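# Open four ring boxes, leaving rings in place

## Task

Lift the lid of every one of the four ring boxes so that each box ends up upright and open on the table top, with its ring still sitting in its slot.

## Robot and tools

Robot: one Doosan M1013 six-joint arm, base near the scene origin at (0, 0, +0.012) m, carrying a right-handed LEAP-style hand with 16 motors: index, middle and ring fingers (4 hinges each) and a thumb (4 hinges). A two-camera stand sits beside the table. Cameras: cam_head_left (896x504), cam_head_right (896x504), cam_high (896x504), cam_wrist (672x504).

Scene frame: origin on the table surface under the arm base, +z up, +x forward, +y to the left when facing +x. Every pose, velocity and offset uses these axes. Hand point frame (for reasoning about the hand): +z runs along the straightened fingers toward the tips, +x crosses the palm away from the thumb, +y points out of the palm's face. The hand point sits just beyond the index/middle knuckles. Straight fingertips reach about 0.139 m past the knuckles (knuckles at z = -0.017 m). A rigid mast sticks out at the wrist on the palm side and can strike objects.

The 24-number row (all values in [-1, 1]):
1-6: dx, dy, dz, rx, ry, rz. An offset of the hand point, not a pose, measured from the Hand target that held when the action or move began, along scene axes. 1.0 equals 0.6 m for dx..dz and 180 degrees for rx..rz. rx, ry, rz form a single rotation vector, turning about the Hand target's position. Sending the same offset twice moves twice.
7-22: absolute goal angles for the hinges, scaled between each hinge's two stops, in this order: index_mcp, index_abd, index_pip, index_dip, middle_mcp, middle_abd, middle_pip, middle_dip, ring_mcp, ring_abd, ring_pip, ring_dip, thumb_cmc, thumb_axl, thumb_mcp, thumb_ipl. Straight values: finger _mcp +0.75, _abd 0.00, _pip +0.58, _dip +0.70; thumb_cmc +0.71, thumb_axl +0.68, thumb_mcp +0.23, thumb_ipl +0.17. Moving toward -1 curls a finger toward the palm; _abd toward -1 swings the finger away from the thumb; thumb_cmc toward -1 brings the thumb round in front of the palm; thumb_axl rolls the thumb about its own line; thumb_mcp and thumb_ipl bend it.
23: current_limit, -1 to +1 mapped onto 0 to 550 mA (floor 11 mA) for every motor; low values also slow hinges and may leave fingers too weak to rise.
24: speed, hinge set-point rate of (speed + 1)/2 times 8.5 rad/s.
The scene starts at current_limit +0.4 and speed -0.6. Values persist until rewritten, so to keep the hand unchanged resend the last sixteen hinge numbers plus those two (at scene start, read a result first and copy its hand_goal).

Tools:
execute_actions(actions, cameras): actions is a list of actions; each action is a list of up to 15 rows, one per 1/30 s step, a short list repeating its final row. Each action lasts 0.5 s and every row in it counts from the action's start pose. An empty actions list returns state and all images.
move(target, speed, blend, blocking, cameras): target is one row or a list of up to 15 rows; all offsets count from the one Hand target at the move's start. speed in m/s, 0.002 to 2 (default 0.25), turns capped at twice that in rad/s; may be one value per waypoint. blend in metres rounds corners (0 = stop at each). The path ignores obstacles; faster moves lag and overshoot more. About one action per 0.5 s. Hand numbers of a later waypoint are applied once the arm arrives and settles. blocking=false returns after about 0.5 s while the move runs.
wait(seconds 0-10), stop() to brake a running move, zoom_image(camera, region [x0,y0,x1,y1], each side at most 504 px, on the newest image), clear_fault() after a reported torque or force fault, read_manual(section) for licence text, finished_scene(scene) ends the scene irreversibly.

Control notes: each step, the commanded pose is clipped to within 70 mm and 16 degrees of the measured pose. The hand often stops short of the Hand target; a further command (even zeros) pushes again, or send the remaining gap as an offset. To end pressing against something, command back beyond the current hand point. Avoid paths near the arm's own base (route around it) and passing near the first joint's axis.

Results: end_effector_position (m) and end_effector_quat_wxyz, velocities, Hand target, Joint positions and Joint torques (positive toward larger joint values), and per motor hand_goal, hand_measured, hand_current_ma, hand_state (moving, goal, blocked, overload). The move: line reports done (settled within 3 mm and 2 degrees), off_target, moving, held or fault, plus limits such as paced or held; neither done nor off_target tells you about contact. Printed positions can err by a few centimetres.

Hazards: the arm is stiff; aiming even slightly past a solid contact can trip a fault. Torque faults occur at the load limits (waist, shoulder 312; elbow 147; wrist joints 41.4 N m); a force fault at 144 N on any part. Both halt the arm until clear_fault; hand commands sent meanwhile are discarded. A motor drawing 495 mA or more for 5 s shuts off for 10 s; avoid long hard squeezes. MOTOR HOT warns of overheating, which brakes the arm for 30-60 s. Move slowly near boxes, don't slam lids or the table, don't knock boxes or rings over or off the table (that fails the scene), and don't release things while they move. Loose objects may occasionally be nudged by outside pushes.

Each tool is called after "Call:" as a command line: name --argument value for each argument, lists and objects as JSON in quotes; but a table of rows of numbers goes row by row, as --pt "numbers of a row", without its own name.

## Session

Call:
execute_actions --actions '[]'

Scene clock: 0.00 s.
end_effector_position=(+0.3535, +0.3214, +0.2113) hand_goal=(+0.754, +0.000, +0.576, +0.696, +0.754, +0.000, +0.576, +0.696, +0.754, +0.000, +0.576, +0.696, +0.714, +0.678, +0.226, +0.168) hand_measured=(+0.754, +0.000, +0.576, +0.696, +0.754, +0.000, +0.576, +0.696, +0.754, +0.000, +0.576, +0.696, +0.714, +0.678, +0.226, +0.168) hand_current_ma=(+0, +0, +0, +0, +0, +0, +0, +0, +0, +0, +0, +0, +0, +0, +0, +0) hand_state=(goal, goal, goal, goal, goal, goal, goal, goal, goal, goal, goal, goal, goal, goal, goal, goal) hand_current_limit=0.40 hand_speed=-0.60 end_effector_quat_wxyz=(+0.089, +0.636, -0.672, +0.370)
Joint positions: [0.915 0.215 2.006 -0.744 1.341 1.268]
Joint velocities: within noise
Joint torques (N m): no reading
Hand target: +0.3535, +0.3214, +0.2113; +0.089, +0.636, -0.672, +0.370

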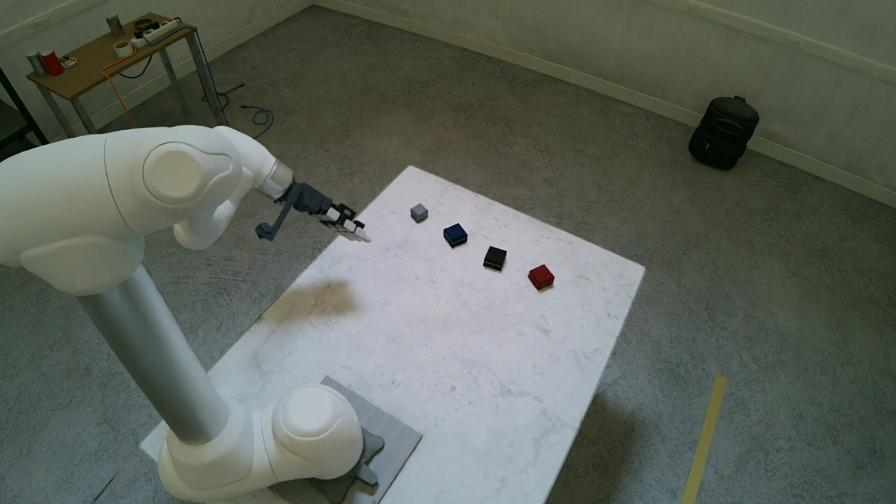

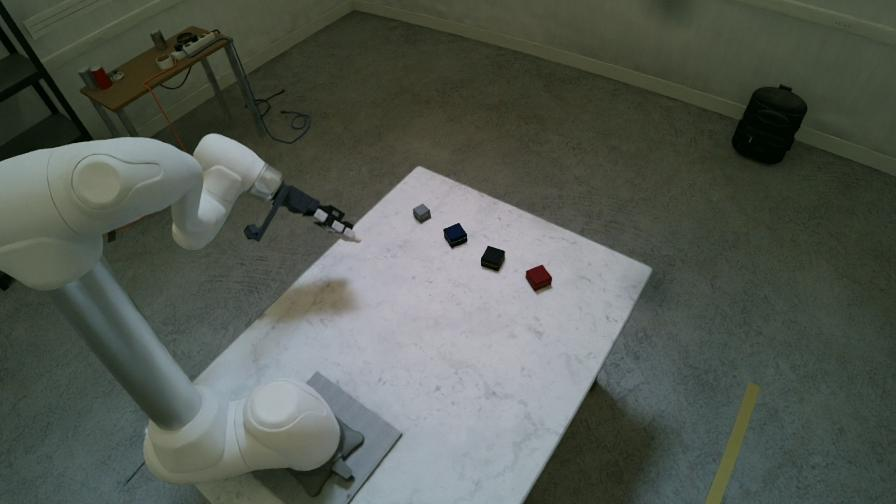

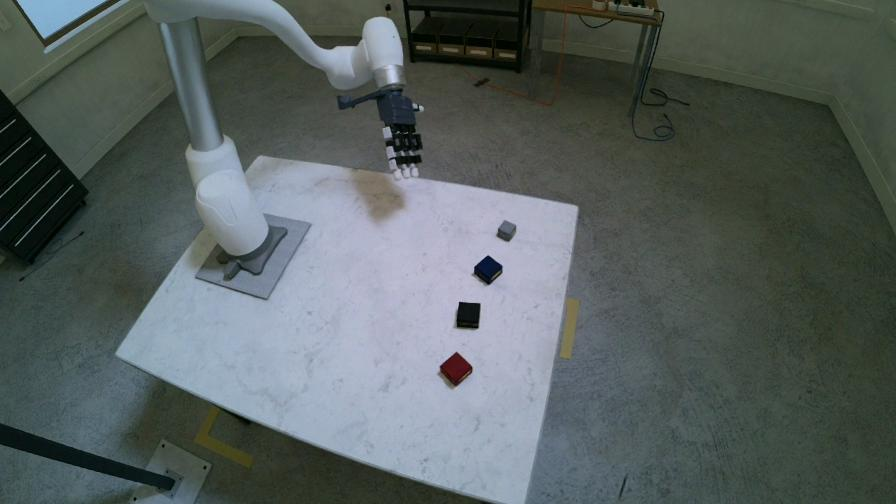

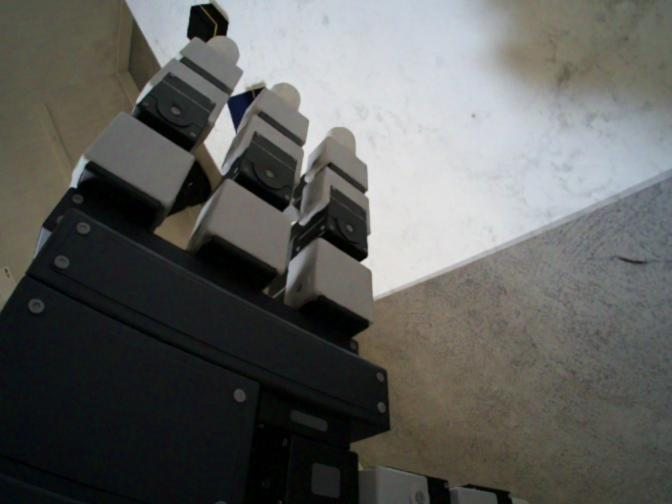

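Call:
zoom_image --camera "cam_high" --region '[425, 210, 535, 300]'

Call:
zoom_image --camera "cam_high" --region '[410, 290, 520, 400]'

Call:
zoom_image --camera "cam_head_right" --region '[400, 195, 480, 255]'

Call:
zoom_image --camera "cam_head_right" --region '[475, 240, 565, 300]'

Scaled by 4.582 from the camera's 896x504 image, which has a finer 1280x720 frame.

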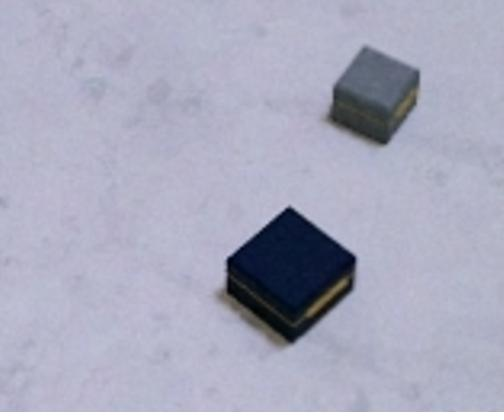

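Scaled by 4.582 from the camera's 896x504 image, which has a finer 1280x720 frame.

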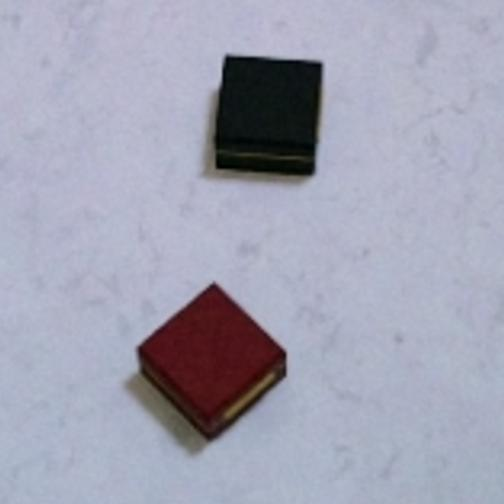

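Scaled by 6.300 from the camera's 896x504 image, which has a finer 1280x720 frame.

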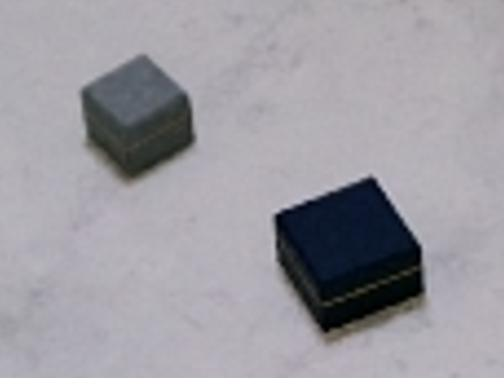

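Scaled by 5.600 from the camera's 896x504 image, which has a finer 1280x720 frame.

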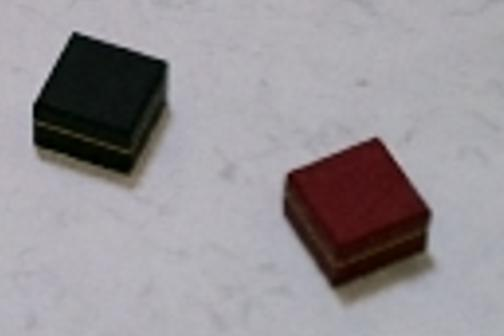

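Call:
move --target '[0.5985,-0.5787,-0.0188,0.1857,-0.2337,0.1811,-0.068,0.25,-0.007,0.406,0.98,0,-0.036,0.087,-0.068,-0.25,-0.007,0.406,-0.857,0.678,0.75,-0.55,0.5,-0.6]' --speed 0.4 --cameras '["cam_high","cam_wrist","cam_head_right"]'

Scene clock: 62.83 s.
end_effector_position=(+0.7126, -0.0259, +0.2000) hand_goal=(-0.068, +0.250, -0.006, +0.406, +0.980, +0.000, -0.036, +0.088, -0.068, -0.250, -0.006, +0.406, -0.856, +0.678, +0.750, -0.550) hand_measured=(-0.066, +0.248, -0.002, +0.410, +0.966, +0.000, -0.036, +0.090, -0.066, -0.246, -0.002, +0.408, -0.852, +0.678, +0.742, -0.548) hand_current_ma=(+1, -1, +6, +4, -29, +0, +1, +3, +1, +4, +6, +3, +4, -1, -16, +3) hand_state=(goal, goal, goal, goal, goal, goal, goal, goal, goal, goal, goal, goal, goal, goal, goal, goal) hand_current_limit=0.50 hand_speed=-0.60 end_effector_quat_wxyz=(-0.434, +0.620, -0.535, +0.375)
Joint positions: [-0.177 0.216 2.168 -0.688 -0.544 0.477]
Joint torques (N m): [-3.11 -45.96 -27.93 3.22 -1.95 0.43]
Hand target: +0.7126, -0.0258, +0.2000; -0.434, +0.620, -0.535, +0.375
Off the commanded pose: 0.000 m, 0 deg.
move: done; limits=paced
Images, in order (width x height): cam_head_right 896x504, cam_high 896x504, cam_wrist 672x504.

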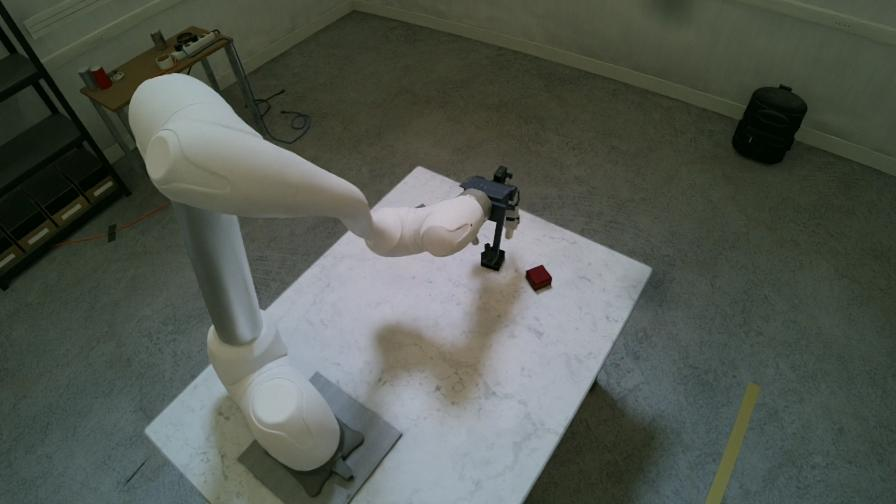

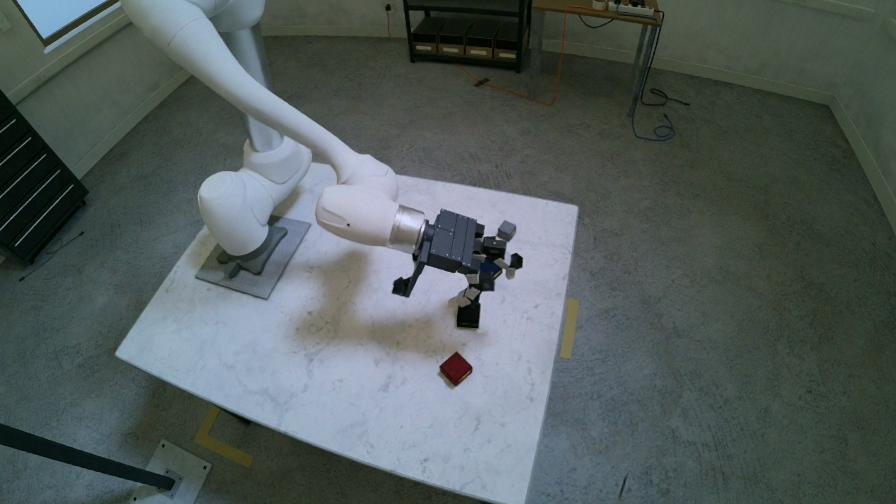

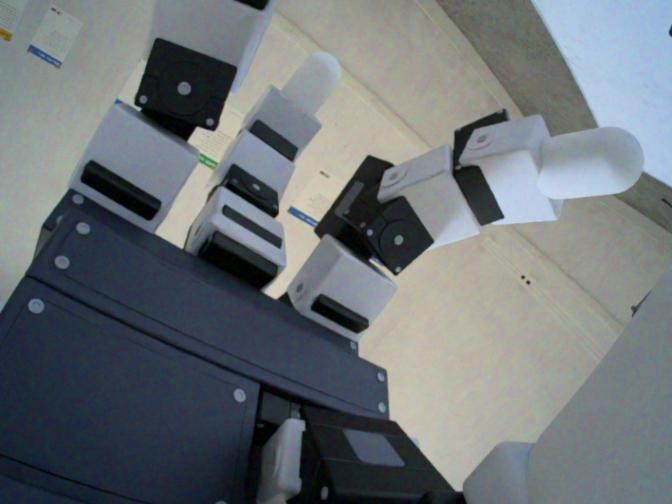

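Call:
move --target '[0,0,-0.165,0,0,0,-0.068,0.25,-0.007,0.406,0.98,0,-0.036,0.087,-0.068,-0.25,-0.007,0.406,-0.857,0.678,0.75,-0.55,0.5,-0.6]' --speed 0.2 --cameras '["cam_high","cam_wrist"]'

Call:
zoom_image --camera "cam_high" --region '[410, 240, 530, 350]'

Scene clock: 70.47 s.
end_effector_position=(+0.7126, -0.0259, +0.1010) hand_goal=(-0.068, +0.250, -0.006, +0.406, +0.980, +0.000, -0.036, +0.088, -0.068, -0.250, -0.006, +0.406, -0.856, +0.678, +0.750, -0.550) hand_measured=(-0.066, +0.248, -0.002, +0.410, +0.966, +0.000, -0.036, +0.090, -0.066, -0.246, -0.002, +0.408, -0.852, +0.678, +0.744, -0.548) hand_current_ma=(+1, -1, +5, +4, -29, +0, +1, +3, +1, +4, +5, +3, +4, -1, -14, +3) hand_state=(goal, goal, goal, goal, goal, goal, goal, goal, goal, goal, goal, goal, goal, goal, goal, goal) hand_current_limit=0.50 hand_speed=-0.60 end_effector_quat_wxyz=(-0.434, +0.620, -0.535, +0.375)
Joint positions: [-0.179 0.372 2.221 -0.526 -0.717 0.276]
Joint torques (N m): [-2.96 -53.36 -21.56 2.75 -2.14 0.47]
Hand target: +0.7126, -0.0258, +0.1010; -0.434, +0.620, -0.535, +0.375
Off the commanded pose: 0.000 m, 0 deg.
move: done
Images, in order (width x height): cam_high 896x504, cam_wrist 672x504.

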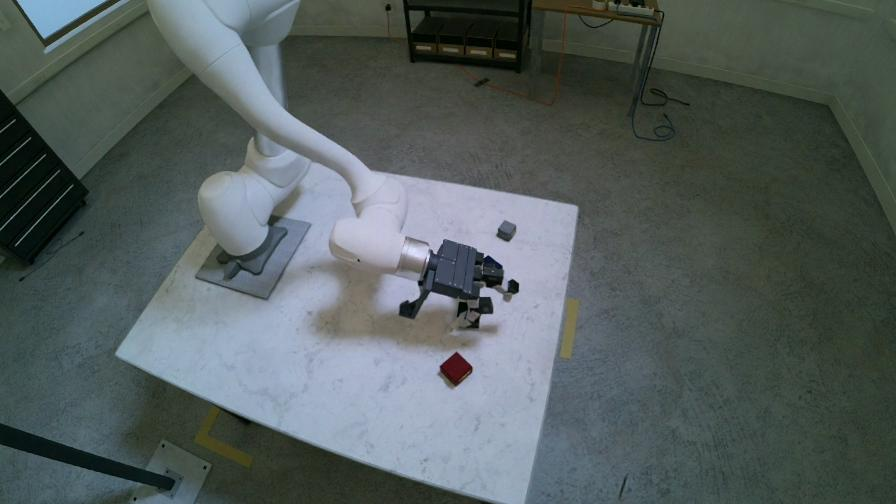

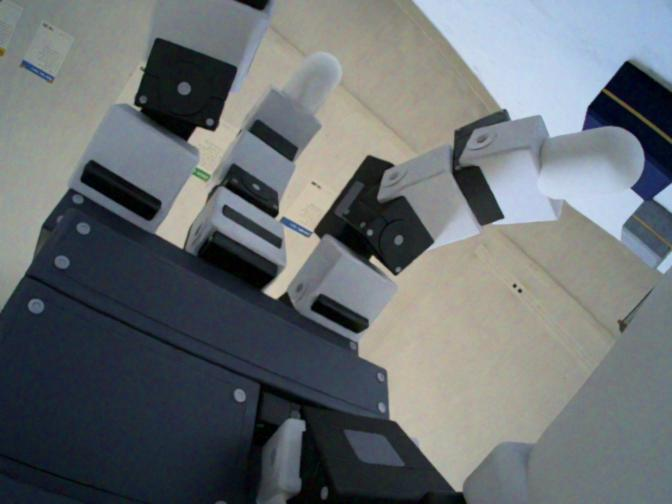

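Scaled by 4.200 from the camera's 896x504 image, which has a finer 1280x720 frame.

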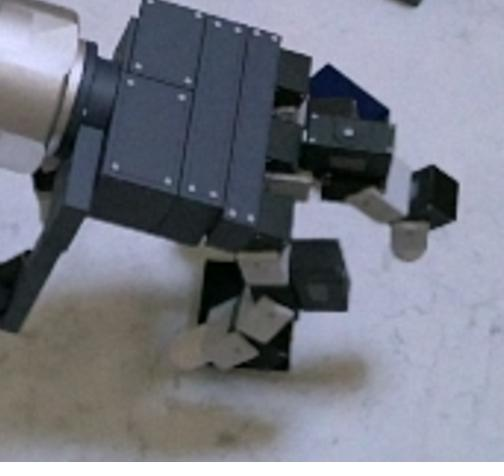

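Call:
move --target '[0.001,-0.0067,-0.05,0,0,0,-0.068,0.38,-0.007,0.406,0.98,0,-0.036,0.087,-0.068,-0.38,-0.007,0.406,-0.857,0.678,0.75,-0.55,0.5,-0.6]' --speed 0.15 --cameras '["cam_high","cam_wrist"]'

Call:
zoom_image --camera "cam_high" --region '[430, 270, 520, 350]'

Call:
zoom_image --camera "cam_wrist" --region '[340, 0, 672, 250]'

Scene clock: 84.57 s.
end_effector_position=(+0.7132, -0.0299, +0.0710) hand_goal=(-0.068, +0.380, -0.006, +0.406, +0.980, +0.000, -0.036, +0.088, -0.068, -0.380, -0.006, +0.406, -0.856, +0.678, +0.750, -0.550) hand_measured=(-0.066, +0.374, -0.002, +0.410, +0.966, +0.000, -0.036, +0.090, -0.066, -0.374, -0.002, +0.408, -0.852, +0.678, +0.744, -0.548) hand_current_ma=(+1, -6, +5, +4, -29, +0, +1, +3, +1, +7, +5, +3, +4, -1, -14, +3) hand_state=(goal, goal, goal, goal, goal, goal, goal, goal, goal, goal, goal, goal, goal, goal, goal, goal) hand_current_limit=0.50 hand_speed=-0.60 end_effector_quat_wxyz=(-0.434, +0.620, -0.535, +0.375)
Joint positions: [-0.187 0.426 2.228 -0.503 -0.773 0.237]
Joint torques (N m): [-2.68 -56.04 -19.36 2.55 -2.09 0.45]
Hand target: +0.7132, -0.0299, +0.0710; -0.434, +0.620, -0.535, +0.375
Off the commanded pose: 0.000 m, 0 deg.
move: done
Images, in order (width x height): cam_high 896x504, cam_wrist 672x504.

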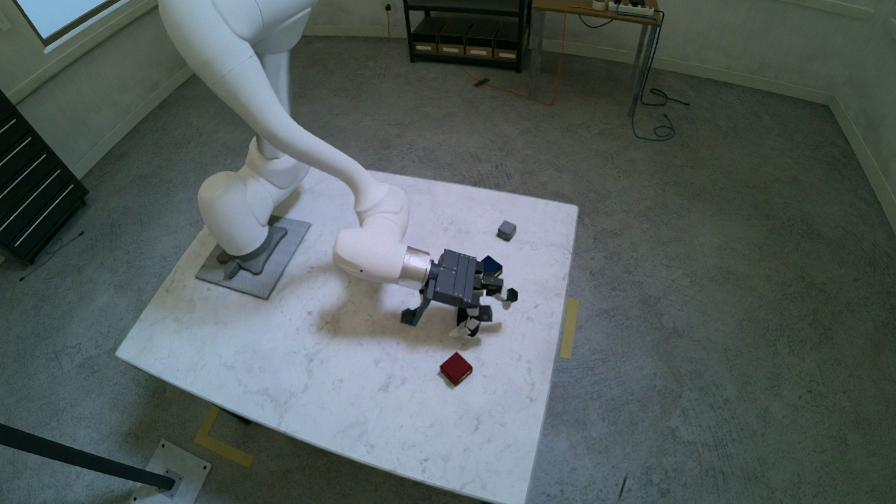

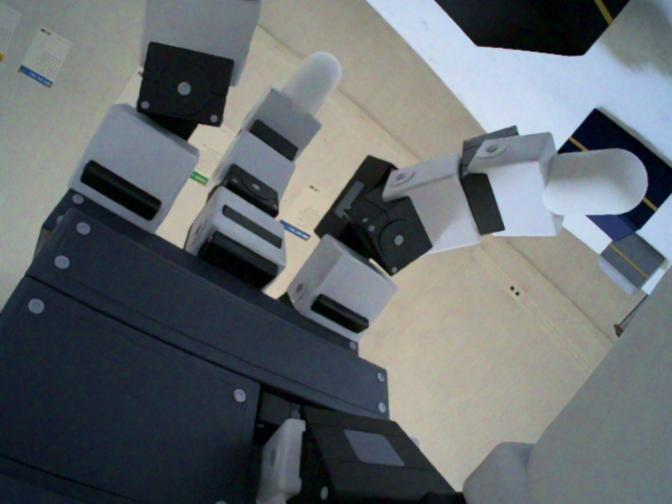

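Scaled by 5.600 from the camera's 896x504 image, which has a finer 1280x720 frame.

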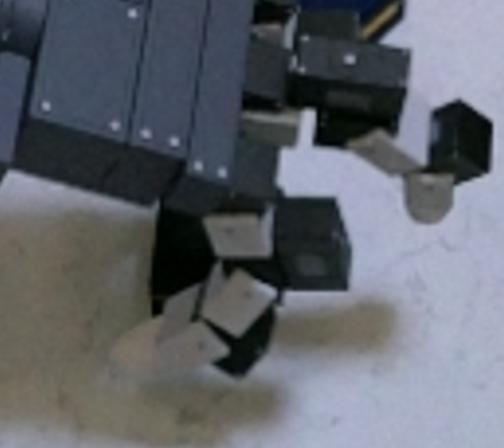

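Scaled by 1.518 from the camera's 672x504 image, which has a finer 960x720 frame.

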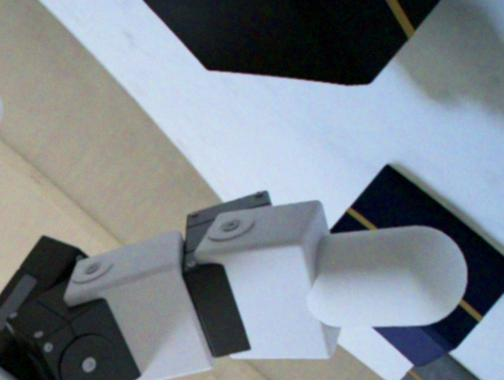

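Call:
move --target '[0.0067,0.001,-0.0433,0,0,0,-0.068,0.38,-0.007,0.406,0.98,0,-0.036,0.087,-0.068,-0.38,-0.007,0.406,-0.857,0.678,0.75,-0.55,0.5,-0.6]' --speed 0.12

Call:
move --target '[0,0,0,0,0,0,-0.068,-0.25,-0.007,0.406,0.98,0,-0.036,0.087,-0.068,0.25,-0.007,0.406,-0.857,0.678,0.75,-0.55,0.7,-0.7]' --cameras '["cam_high","cam_wrist"]'

Call:
zoom_image --camera "cam_high" --region '[430, 270, 520, 350]'

Call:
zoom_image --camera "cam_wrist" --region '[340, 0, 672, 250]'

Scene clock: 98.37 s.
end_effector_position=(+0.7173, -0.0293, +0.0450) hand_goal=(-0.068, +0.380, -0.006, +0.406, +0.980, +0.000, -0.036, +0.088, -0.068, -0.380, -0.006, +0.406, -0.856, +0.678, +0.750, -0.550) hand_measured=(-0.066, +0.374, -0.002, +0.410, +0.966, +0.000, -0.036, +0.090, -0.066, -0.374, -0.002, +0.408, -0.852, +0.678, +0.744, -0.548) hand_current_ma=(+1, -6, +5, +4, -29, +0, +1, +3, +1, +6, +5, +3, +4, -1, -14, +3) hand_state=(goal, goal, goal, goal, goal, goal, goal, goal, goal, goal, goal, goal, goal, goal, goal, goal) hand_current_limit=0.50 hand_speed=-0.60 end_effector_quat_wxyz=(-0.434, +0.620, -0.535, +0.375)
Joint positions: [-0.184 0.476 2.227 -0.477 -0.816 0.203]
Joint torques (N m): [-2.86 -59.6 -17.59 2.39 -2.17 0.42]
Hand target: +0.7173, -0.0293, +0.0450; -0.434, +0.620, -0.535, +0.375
Off the commanded pose: 0.000 m, 0 deg.
move: done

Scene clock: 99.00 s.
end_effector_position=(+0.7173, -0.0293, +0.0450) hand_goal=(-0.068, -0.250, -0.006, +0.406, +0.980, +0.000, -0.036, +0.088, -0.068, +0.250, -0.006, +0.406, -0.856, +0.678, +0.750, -0.550) hand_measured=(-0.066, -0.038, -0.002, +0.410, +0.966, +0.000, -0.036, +0.090, -0.070, +0.036, -0.004, +0.408, -0.852, +0.678, +0.744, -0.548) hand_current_ma=(+2, +467, +5, +4, -29, +0, +1, +3, -2, -458, +3, +3, +4, -1, -14, +3) hand_state=(goal, blocked, goal, goal, goal, goal, goal, goal, goal, moving, goal, goal, goal, goal, goal, goal) hand_current_limit=0.70 hand_speed=-0.70 end_effector_quat_wxyz=(-0.434, +0.620, -0.535, +0.375)
Joint positions: [-0.184 0.477 2.227 -0.477 -0.816 0.203]
Joint torques (N m): [-2.76 -60.2 -18.05 2.37 -2.34 0.44]
Hand target: +0.7173, -0.0293, +0.0450; -0.434, +0.620, -0.535, +0.375
Off the commanded pose: 0.000 m, 0 deg.
move: done
Images, in order (width x height): cam_high 896x504, cam_wrist 672x504.

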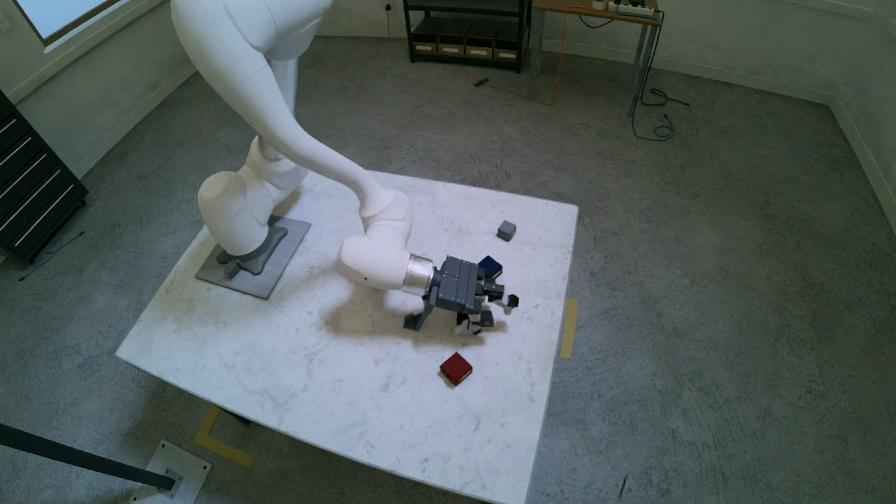

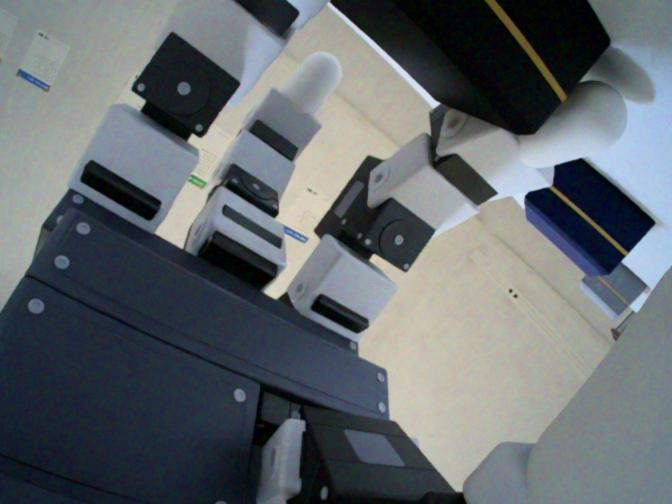

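Scaled by 5.600 from the camera's 896x504 image, which has a finer 1280x720 frame.

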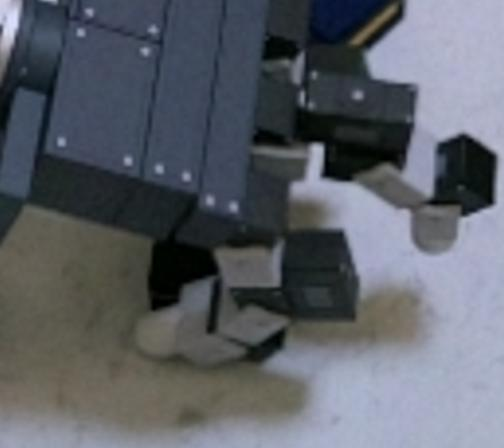

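Scaled by 1.518 from the camera's 672x504 image, which has a finer 960x720 frame.

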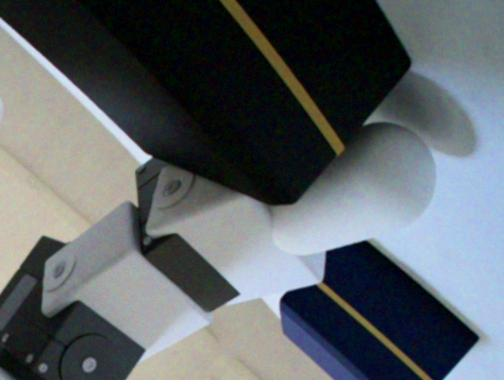

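Call:
move --target '[0,0,0,0,0,0,-0.068,-0.25,-0.007,0.406,0.5,0,-0.036,0.087,-0.068,0.25,-0.007,0.406,-0.857,0.678,0.4,-0.49,0.7,-0.6]'

Call:
move --target '[0,0,0,0,0,0,-0.068,-0.25,-0.007,0.406,0.35,0,-0.036,0.087,-0.068,0.25,-0.007,0.406,-0.857,0.678,0.4,-0.49,0.7,-0.8]'

Call:
move --target '[0,0,0,0,0,0,-0.068,-0.25,-0.007,0.406,0.31,0,-0.036,0.087,-0.068,0.25,-0.007,0.406,-0.857,0.678,0.15,-0.46,0.7,-0.8]' --cameras '["cam_high","cam_wrist"]'

Call:
zoom_image --camera "cam_wrist" --region '[340, 0, 672, 250]'

Scene clock: 108.43 s.
end_effector_position=(+0.7173, -0.0293, +0.0450) hand_goal=(-0.068, -0.250, -0.006, +0.406, +0.500, +0.000, -0.036, +0.088, -0.068, +0.250, -0.006, +0.406, -0.856, +0.678, +0.400, -0.490) hand_measured=(-0.066, -0.038, -0.002, +0.410, +0.496, +0.000, -0.036, +0.090, -0.070, +0.036, -0.004, +0.408, -0.852, +0.678, +0.400, -0.492) hand_current_ma=(+2, +467, +5, +4, -6, +0, +1, +3, -2, -467, +3, +3, +4, -1, +1, -3) hand_state=(goal, blocked, goal, goal, goal, goal, goal, goal, goal, blocked, goal, goal, goal, goal, goal, goal) hand_current_limit=0.70 hand_speed=-0.60 end_effector_quat_wxyz=(-0.434, +0.620, -0.535, +0.375)
Joint positions: [-0.184 0.477 2.227 -0.477 -0.816 0.203]
Joint torques (N m): [-3.03 -60.14 -17.99 2.41 -2.33 0.38]
Hand target: +0.7173, -0.0293, +0.0450; -0.434, +0.620, -0.535, +0.375
Off the commanded pose: 0.000 m, 0 deg.
move: done

Scene clock: 108.93 s.
end_effector_position=(+0.7173, -0.0293, +0.0450) hand_goal=(-0.068, -0.250, -0.006, +0.406, +0.350, +0.000, -0.036, +0.088, -0.068, +0.250, -0.006, +0.406, -0.856, +0.678, +0.400, -0.490) hand_measured=(-0.080, -0.038, -0.010, +0.406, +0.426, +0.000, -0.020, +0.090, -0.084, +0.036, -0.010, +0.406, -0.852, +0.678, +0.400, -0.492) hand_current_ma=(-23, +468, -5, +1, +264, +0, +34, +3, -37, -467, -5, +0, +4, -1, +1, -3) hand_state=(goal, blocked, goal, goal, blocked, goal, goal, goal, goal, blocked, goal, goal, goal, goal, goal, goal) hand_current_limit=0.70 hand_speed=-0.80 end_effector_quat_wxyz=(-0.434, +0.620, -0.535, +0.375)
Joint positions: [-0.184 0.477 2.227 -0.477 -0.816 0.203]
Joint torques (N m): [-2.71 -58.62 -16.86 2.31 -1.77 0.41]
Hand target: +0.7173, -0.0293, +0.0450; -0.434, +0.620, -0.535, +0.375
Off the commanded pose: 0.000 m, 0 deg.
move: done

Scene clock: 109.60 s.
end_effector_position=(+0.7173, -0.0293, +0.0450) hand_goal=(-0.068, -0.250, -0.006, +0.406, +0.310, +0.000, -0.036, +0.088, -0.068, +0.250, -0.006, +0.406, -0.856, +0.678, +0.150, -0.460) hand_measured=(-0.084, -0.038, -0.012, +0.406, +0.414, +0.000, -0.012, +0.090, -0.090, +0.036, -0.012, +0.406, -0.852, +0.678, +0.176, -0.458) hand_current_ma=(-37, +467, -10, +0, +392, +0, +52, +3, -52, -467, -10, +0, +4, -1, +87, +5) hand_state=(goal, blocked, goal, goal, blocked, goal, blocked, goal, blocked, blocked, goal, goal, goal, goal, blocked, goal) hand_current_limit=0.70 hand_speed=-0.80 end_effector_quat_wxyz=(-0.434, +0.620, -0.535, +0.375)
Joint positions: [-0.184 0.477 2.227 -0.477 -0.816 0.203]
Joint torques (N m): [-3.01 -57.96 -16.96 2.31 -1.67 0.38]
Hand target: +0.7173, -0.0293, +0.0450; -0.434, +0.620, -0.535, +0.375
Off the commanded pose: 0.000 m, 0 deg.
move: done
Images, in order (width x height): cam_high 896x504, cam_wrist 672x504.

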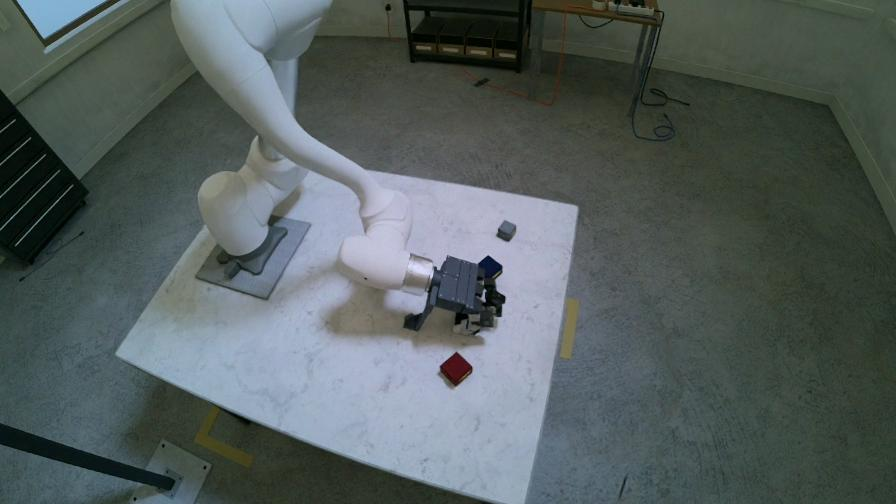

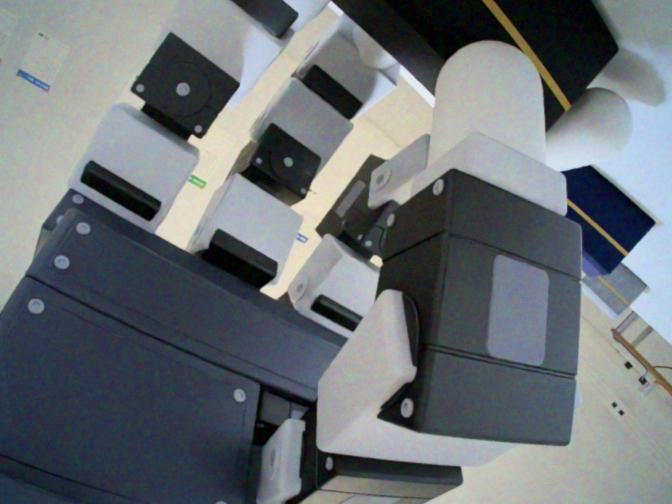

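Scaled by 1.518 from the camera's 672x504 image, which has a finer 960x720 frame.

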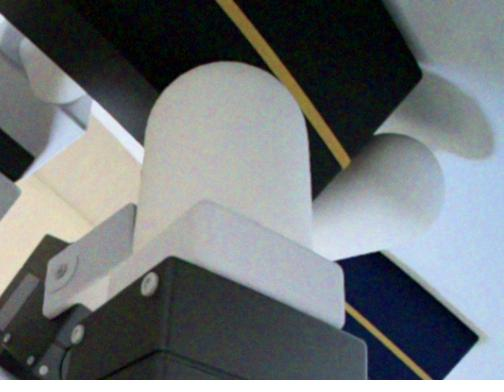

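Call:
move --target '[0,0,0,0,0,0,-0.068,-0.25,-0.007,0.406,0.3,0,-0.036,0.087,-0.068,0.25,-0.007,0.406,-0.857,0.678,0.1,-0.5,0.75,-0.8]'

Call:
move --target '[0,0,0,0,0,0,-0.068,-0.25,-0.007,0.406,0.29,0,-0.036,0.087,-0.068,0.25,-0.007,0.406,-0.857,0.678,0.1,-0.65,0.75,-0.8]'

Call:
move --target '[0,0,0,0,0,0,-0.068,-0.25,-0.007,0.406,0.29,0,-0.036,0.087,-0.068,0.25,-0.007,0.406,-0.857,0.678,0.1,-0.79,0.75,-0.8]' --cameras '["cam_wrist"]'

Call:
zoom_image --camera "cam_wrist" --region '[340, 0, 672, 250]'

Scene clock: 128.17 s.
end_effector_position=(+0.7173, -0.0293, +0.0450) hand_goal=(-0.068, -0.250, -0.006, +0.406, +0.300, +0.000, -0.036, +0.088, -0.068, +0.250, -0.006, +0.406, -0.856, +0.678, +0.100, -0.500) hand_measured=(-0.084, -0.040, -0.012, +0.406, +0.412, +0.000, -0.012, +0.090, -0.090, +0.036, -0.014, +0.406, -0.852, +0.678, +0.174, -0.460) hand_current_ma=(-37, +481, -10, +0, +436, +0, +55, +3, -52, -481, -11, +0, +4, -1, +321, +151) hand_state=(goal, blocked, goal, goal, blocked, goal, blocked, goal, blocked, blocked, goal, goal, goal, goal, blocked, blocked) hand_current_limit=0.75 hand_speed=-0.80 end_effector_quat_wxyz=(-0.434, +0.620, -0.535, +0.375)
Joint positions: [-0.184 0.477 2.227 -0.477 -0.816 0.203]
Joint torques (N m): [-2.75 -56.58 -15.87 2.23 -1.17 0.39]
Hand target: +0.7173, -0.0293, +0.0450; -0.434, +0.620, -0.535, +0.375
Off the commanded pose: 0.000 m, 0 deg.
move: done

Scene clock: 128.77 s.
end_effector_position=(+0.7173, -0.0293, +0.0450) hand_goal=(-0.068, -0.250, -0.006, +0.406, +0.290, +0.000, -0.036, +0.088, -0.068, +0.250, -0.006, +0.406, -0.856, +0.678, +0.100, -0.650) hand_measured=(-0.086, -0.040, -0.014, +0.406, +0.406, +0.000, -0.006, +0.092, -0.092, +0.036, -0.014, +0.406, -0.856, +0.678, +0.102, -0.646) hand_current_ma=(-40, +481, -14, -1, +448, +0, +74, +6, -60, -481, -12, -1, +0, -1, +5, +8) hand_state=(goal, blocked, goal, goal, blocked, goal, blocked, goal, blocked, blocked, goal, goal, goal, goal, goal, goal) hand_current_limit=0.75 hand_speed=-0.80 end_effector_quat_wxyz=(-0.434, +0.620, -0.535, +0.375)
Joint positions: [-0.184 0.477 2.227 -0.477 -0.816 0.203]
Joint torques (N m): [-2.78 -58.29 -16.26 2.27 -1.52 0.41]
Hand target: +0.7173, -0.0293, +0.0450; -0.434, +0.620, -0.535, +0.375
Off the commanded pose: 0.000 m, 0 deg.
move: done

Scene clock: 129.30 s.
end_effector_position=(+0.7173, -0.0293, +0.0450) hand_goal=(-0.068, -0.250, -0.006, +0.406, +0.290, +0.000, -0.036, +0.088, -0.068, +0.250, -0.006, +0.406, -0.856, +0.678, +0.100, -0.790) hand_measured=(-0.086, -0.040, -0.014, +0.406, +0.406, +0.000, -0.006, +0.092, -0.092, +0.036, -0.014, +0.406, -0.856, +0.678, +0.102, -0.786) hand_current_ma=(-40, +481, -14, -1, +448, +0, +74, +6, -60, -481, -12, -1, +0, -1, +5, +9) hand_state=(goal, blocked, goal, goal, blocked, goal, blocked, goal, blocked, blocked, goal, goal, goal, goal, goal, goal) hand_current_limit=0.75 hand_speed=-0.80 end_effector_quat_wxyz=(-0.434, +0.620, -0.535, +0.375)
Joint positions: [-0.184 0.477 2.227 -0.477 -0.816 0.203]
Joint torques (N m): [-2.8 -58.08 -16.13 2.27 -1.48 0.4]
Hand target: +0.7173, -0.0293, +0.0450; -0.434, +0.620, -0.535, +0.375
Off the commanded pose: 0.000 m, 0 deg.
move: done
Images, in order (width x height): cam_wrist 672x504.

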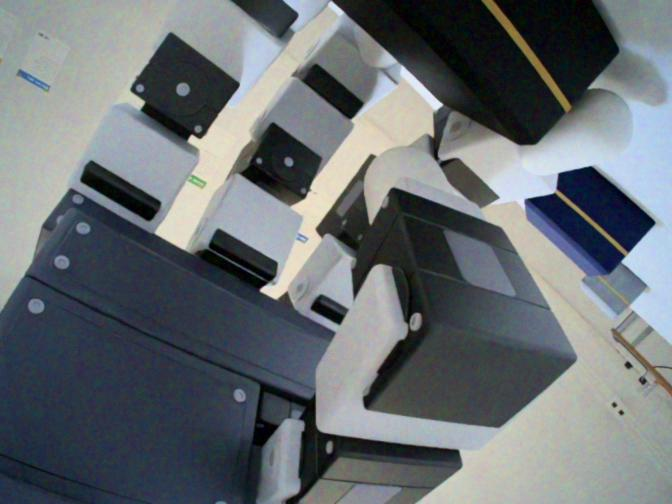

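Scaled by 1.518 from the camera's 672x504 image, which has a finer 960x720 frame.

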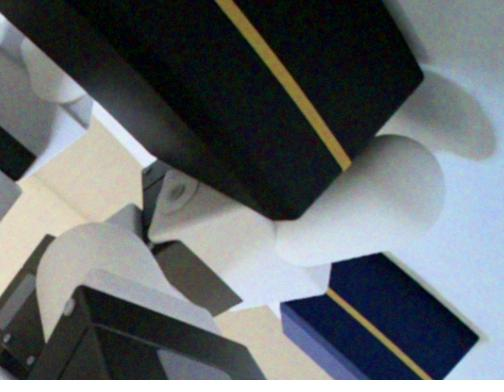

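Call:
move --target '[0,0,0,0,0,0,-0.068,-0.25,-0.007,0.406,0.29,0,-0.036,0.087,-0.068,0.25,-0.007,0.406,-0.857,0.678,0.4,-0.65,0.75,-0.6]'

Call:
move --target '[0,0,0,0,0,0,-0.068,-0.25,-0.007,0.406,0.27,0,-0.036,0.087,-0.068,0.25,-0.007,0.406,-0.857,0.678,0.4,-0.46,0.75,-0.6]'

Call:
move --target '[0,0,0,0,0,0,-0.068,-0.25,-0.007,0.406,0.27,0,-0.036,0.087,-0.068,0.25,-0.007,0.406,-0.857,0.678,0.08,-0.46,0.75,-0.7]'

Call:
move --target '[0,0,0,0,0,0,-0.068,-0.25,-0.007,0.406,0.27,0,-0.036,0.087,-0.068,0.25,-0.007,0.406,-0.857,0.678,0.07,-0.52,0.75,-0.9]' --cameras '["cam_wrist"]'

Call:
zoom_image --camera "cam_wrist" --region '[340, 0, 672, 250]'

Scene clock: 141.23 s.
end_effector_position=(+0.7173, -0.0293, +0.0450) hand_goal=(-0.068, -0.250, -0.006, +0.406, +0.290, +0.000, -0.036, +0.088, -0.068, +0.250, -0.006, +0.406, -0.856, +0.678, +0.400, -0.650) hand_measured=(-0.086, -0.040, -0.014, +0.406, +0.406, +0.000, -0.006, +0.092, -0.092, +0.036, -0.014, +0.406, -0.856, +0.678, +0.396, -0.652) hand_current_ma=(-40, +481, -14, -1, +448, +0, +74, +6, -60, -481, -12, -1, +0, -1, -7, -2) hand_state=(goal, blocked, goal, goal, blocked, goal, blocked, goal, blocked, blocked, goal, goal, goal, goal, goal, goal) hand_current_limit=0.75 hand_speed=-0.60 end_effector_quat_wxyz=(-0.434, +0.620, -0.535, +0.375)
Joint positions: [-0.184 0.477 2.227 -0.477 -0.816 0.203]
Joint torques (N m): [-2.98 -58.22 -16.08 2.22 -1.46 0.38]
Hand target: +0.7173, -0.0293, +0.0450; -0.434, +0.620, -0.535, +0.375
Off the commanded pose: 0.000 m, 0 deg.
move: done

Scene clock: 141.73 s.
end_effector_position=(+0.7173, -0.0293, +0.0450) hand_goal=(-0.068, -0.250, -0.006, +0.406, +0.270, +0.000, -0.036, +0.088, -0.068, +0.250, -0.006, +0.406, -0.856, +0.678, +0.400, -0.460) hand_measured=(-0.088, -0.040, -0.014, +0.406, +0.404, +0.000, -0.006, +0.092, -0.094, +0.036, -0.014, +0.406, -0.856, +0.678, +0.396, -0.462) hand_current_ma=(-44, +481, -14, -1, +481, +0, +74, +6, -63, -481, -13, -1, +0, -1, -7, -3) hand_state=(goal, blocked, goal, goal, blocked, goal, blocked, goal, blocked, blocked, goal, goal, goal, goal, goal, goal) hand_current_limit=0.75 hand_speed=-0.60 end_effector_quat_wxyz=(-0.434, +0.620, -0.535, +0.375)
Joint positions: [-0.184 0.477 2.227 -0.477 -0.816 0.203]
Joint torques (N m): [-2.86 -58.15 -16.07 2.29 -1.45 0.43]
Hand target: +0.7173, -0.0293, +0.0450; -0.434, +0.620, -0.535, +0.375
Off the commanded pose: 0.000 m, 0 deg.
move: done

Scene clock: 142.33 s.
end_effector_position=(+0.7173, -0.0293, +0.0450) hand_goal=(-0.068, -0.250, -0.006, +0.406, +0.270, +0.000, -0.036, +0.088, -0.068, +0.250, -0.006, +0.406, -0.856, +0.678, +0.080, -0.460) hand_measured=(-0.086, -0.040, -0.014, +0.406, +0.404, +0.000, -0.002, +0.092, -0.092, +0.036, -0.014, +0.406, -0.856, +0.678, +0.168, -0.446) hand_current_ma=(-37, +481, -14, -1, +481, +0, +82, +6, -58, -481, -12, -1, +0, -1, +409, +40) hand_state=(goal, blocked, goal, goal, blocked, goal, blocked, goal, blocked, blocked, goal, goal, goal, goal, blocked, goal) hand_current_limit=0.75 hand_speed=-0.70 end_effector_quat_wxyz=(-0.434, +0.620, -0.535, +0.375)
Joint positions: [-0.184 0.477 2.227 -0.477 -0.816 0.203]
Joint torques (N m): [-2.79 -56.93 -16.42 2.26 -1.41 0.39]
Hand target: +0.7173, -0.0293, +0.0450; -0.434, +0.620, -0.535, +0.375
Off the commanded pose: 0.000 m, 0 deg.
move: done

Scene clock: 142.83 s.
end_effector_position=(+0.7173, -0.0293, +0.0450) hand_goal=(-0.068, -0.250, -0.006, +0.406, +0.270, +0.000, -0.036, +0.088, -0.068, +0.250, -0.006, +0.406, -0.856, +0.678, +0.070, -0.520) hand_measured=(-0.084, -0.040, -0.014, +0.406, +0.404, +0.000, -0.002, +0.092, -0.092, +0.036, -0.014, +0.406, -0.856, +0.678, +0.166, -0.452) hand_current_ma=(-34, +481, -14, -1, +481, +0, +84, +6, -56, -481, -12, -1, +0, -1, +462, +310) hand_state=(goal, blocked, goal, goal, blocked, goal, blocked, goal, blocked, blocked, goal, goal, goal, goal, blocked, blocked) hand_current_limit=0.75 hand_speed=-0.90 end_effector_quat_wxyz=(-0.434, +0.620, -0.535, +0.375)
Joint positions: [-0.184 0.477 2.227 -0.477 -0.816 0.203]
Joint torques (N m): [-2.74 -55.31 -15.37 2.17 -0.85 0.36]
Hand target: +0.7173, -0.0293, +0.0450; -0.434, +0.620, -0.535, +0.375
Off the commanded pose: 0.000 m, 0 deg.
move: done
Images, in order (width x height): cam_wrist 672x504.

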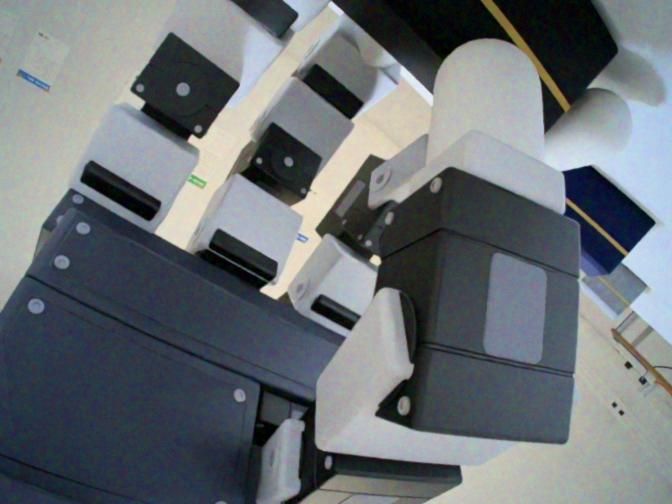

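Scaled by 1.518 from the camera's 672x504 image, which has a finer 960x720 frame.

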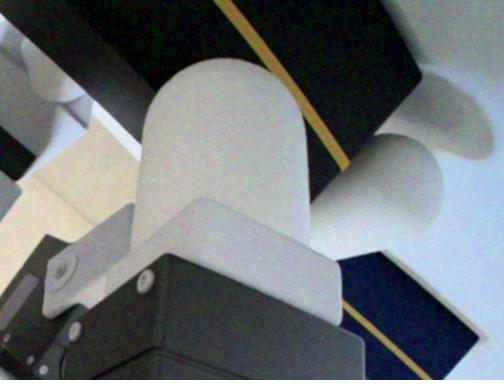

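Pressing harder now; continue quickly.

Call:
move --target '[0,0,0,0,0,0,-0.068,-0.25,-0.007,0.406,0.27,0,-0.036,0.087,-0.068,0.25,-0.007,0.406,-0.857,0.678,0.055,-0.6,0.78,-0.9]'

Call:
move --target '[0,0,0,0,0,0,-0.068,-0.25,-0.007,0.406,0.27,0,-0.036,0.087,-0.068,0.25,-0.007,0.406,-0.857,0.678,0.04,-0.75,0.78,-0.9]' --cameras '["cam_wrist"]'

Call:
zoom_image --camera "cam_wrist" --region '[340, 0, 672, 250]'

Scene clock: 150.37 s.
end_effector_position=(+0.7173, -0.0293, +0.0450) hand_goal=(-0.068, -0.250, -0.006, +0.406, +0.270, +0.000, -0.036, +0.088, -0.068, +0.250, -0.006, +0.406, -0.856, +0.678, +0.056, -0.600) hand_measured=(-0.080, -0.040, -0.016, +0.404, +0.404, +0.000, +0.000, +0.092, -0.090, +0.038, -0.016, +0.404, -0.856, +0.678, +0.166, -0.462) hand_current_ma=(-25, +489, -16, -1, +489, +0, +89, +7, -50, -489, -16, -1, +0, -1, +490, +489) hand_state=(goal, blocked, goal, goal, blocked, goal, blocked, goal, blocked, blocked, goal, goal, goal, goal, blocked, blocked) hand_current_limit=0.78 hand_speed=-0.90 end_effector_quat_wxyz=(-0.434, +0.620, -0.535, +0.375)
Joint positions: [-0.184 0.477 2.227 -0.477 -0.816 0.203]
Joint torques (N m): [-3.01 -54.03 -14.54 2.21 -0.46 0.39]
Hand target: +0.7173, -0.0293, +0.0450; -0.434, +0.620, -0.535, +0.375
Off the commanded pose: 0.000 m, 0 deg.
move: done

Scene clock: 150.87 s.
end_effector_position=(+0.7173, -0.0293, +0.0450) hand_goal=(-0.068, -0.250, -0.006, +0.406, +0.270, +0.000, -0.036, +0.088, -0.068, +0.250, -0.006, +0.406, -0.856, +0.678, +0.040, -0.750) hand_measured=(-0.080, -0.040, -0.016, +0.404, +0.404, +0.000, +0.000, +0.092, -0.090, +0.038, -0.016, +0.404, -0.856, +0.678, +0.166, -0.462) hand_current_ma=(-25, +490, -16, -1, +490, +0, +89, +7, -50, -489, -16, -1, +0, -1, +490, +490) hand_state=(goal, blocked, goal, goal, blocked, goal, blocked, goal, blocked, blocked, goal, goal, goal, goal, blocked, blocked) hand_current_limit=0.78 hand_speed=-0.90 end_effector_quat_wxyz=(-0.434, +0.620, -0.535, +0.375)
Joint positions: [-0.184 0.477 2.227 -0.477 -0.816 0.203]
Joint torques (N m): [-2.84 -54.12 -14.59 2.13 -0.45 0.41]
Hand target: +0.7173, -0.0293, +0.0450; -0.434, +0.620, -0.535, +0.375
Off the commanded pose: 0.000 m, 0 deg.
move: done
Images, in order (width x height): cam_wrist 672x504.

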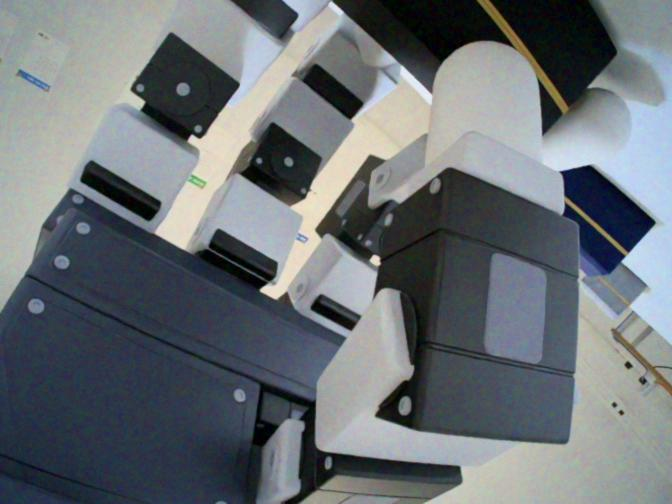

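Scaled by 1.518 from the camera's 672x504 image, which has a finer 960x720 frame.

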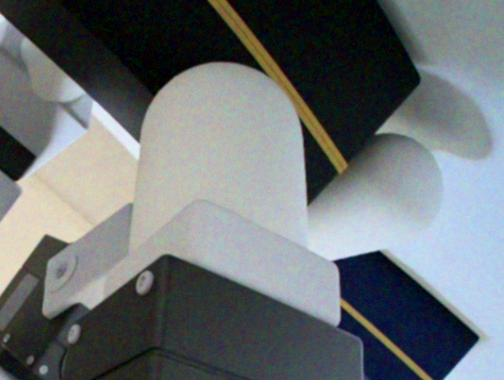

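Call:
move --target '[0,0,0,0,0,0,-0.068,-0.25,-0.007,0.406,0.27,0,-0.036,0.087,-0.068,0.25,-0.007,0.406,-0.857,0.678,0.08,-0.79,0.78,-0.9]'

Call:
move --target '[0,0,0,0,0,0,-0.068,-0.25,-0.007,0.406,0.27,0,-0.036,0.087,-0.068,0.25,-0.007,0.406,-0.857,0.678,0.105,-0.79,0.78,-0.9]' --cameras '["cam_wrist"]'

Call:
zoom_image --camera "cam_wrist" --region '[340, 0, 672, 250]'

Scene clock: 159.20 s.
end_effector_position=(+0.7173, -0.0293, +0.0450) hand_goal=(-0.068, -0.250, -0.006, +0.406, +0.270, +0.000, -0.036, +0.088, -0.068, +0.250, -0.006, +0.406, -0.856, +0.678, +0.080, -0.790) hand_measured=(-0.080, -0.040, -0.016, +0.404, +0.404, +0.000, +0.000, +0.092, -0.090, +0.038, -0.016, +0.404, -0.856, +0.678, +0.166, -0.462) hand_current_ma=(-25, +489, -16, -1, +490, +0, +89, +7, -50, -489, -16, -1, +0, -1, +400, +490) hand_state=(goal, blocked, goal, goal, blocked, goal, blocked, goal, blocked, blocked, goal, goal, goal, goal, blocked, blocked) hand_current_limit=0.78 hand_speed=-0.90 end_effector_quat_wxyz=(-0.434, +0.620, -0.535, +0.375)
Joint positions: [-0.184 0.477 2.227 -0.477 -0.816 0.203]
Joint torques (N m): [-3.06 -54.53 -14.61 2.16 -0.46 0.38]
Hand target: +0.7173, -0.0293, +0.0450; -0.434, +0.620, -0.535, +0.375
Off the commanded pose: 0.000 m, 0 deg.
move: done

Scene clock: 160.40 s.
end_effector_position=(+0.7173, -0.0293, +0.0450) hand_goal=(-0.068, -0.250, -0.006, +0.406, +0.270, +0.000, -0.036, +0.088, -0.068, +0.250, -0.006, +0.406, -0.856, +0.678, +0.106, -0.790) hand_measured=(-0.088, -0.040, -0.016, +0.404, +0.398, +0.000, +0.000, +0.092, -0.094, +0.038, -0.016, +0.404, -0.856, +0.678, +0.108, -0.786) hand_current_ma=(-44, +490, -16, -1, +490, +0, +91, +7, -65, -489, -17, -1, +0, -1, +5, +9) hand_state=(goal, blocked, goal, goal, blocked, goal, blocked, goal, blocked, blocked, goal, goal, goal, goal, goal, goal) hand_current_limit=0.78 hand_speed=-0.90 end_effector_quat_wxyz=(-0.434, +0.620, -0.535, +0.375)
Joint positions: [-0.184 0.477 2.227 -0.477 -0.816 0.203]
Joint torques (N m): [-2.8 -58.22 -16.09 2.25 -1.48 0.43]
Hand target: +0.7173, -0.0293, +0.0450; -0.434, +0.620, -0.535, +0.375
Off the commanded pose: 0.000 m, 0 deg.
move: done
Images, in order (width x height): cam_wrist 672x504.

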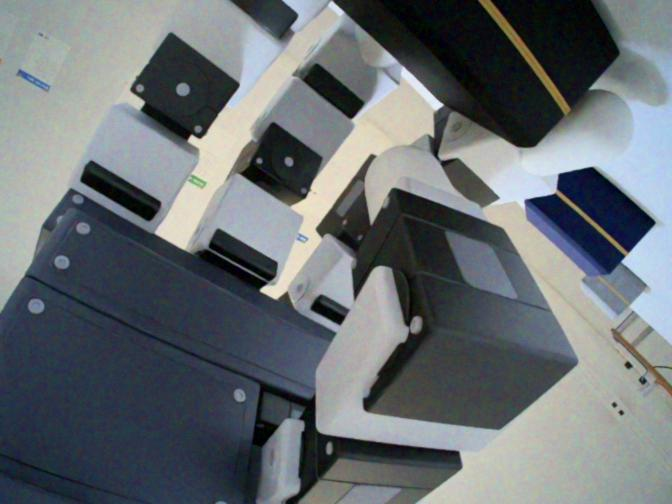

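Scaled by 1.518 from the camera's 672x504 image, which has a finer 960x720 frame.

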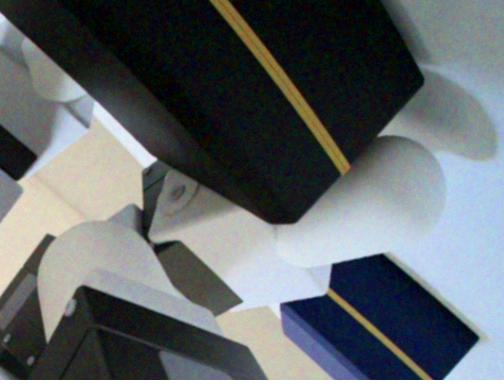

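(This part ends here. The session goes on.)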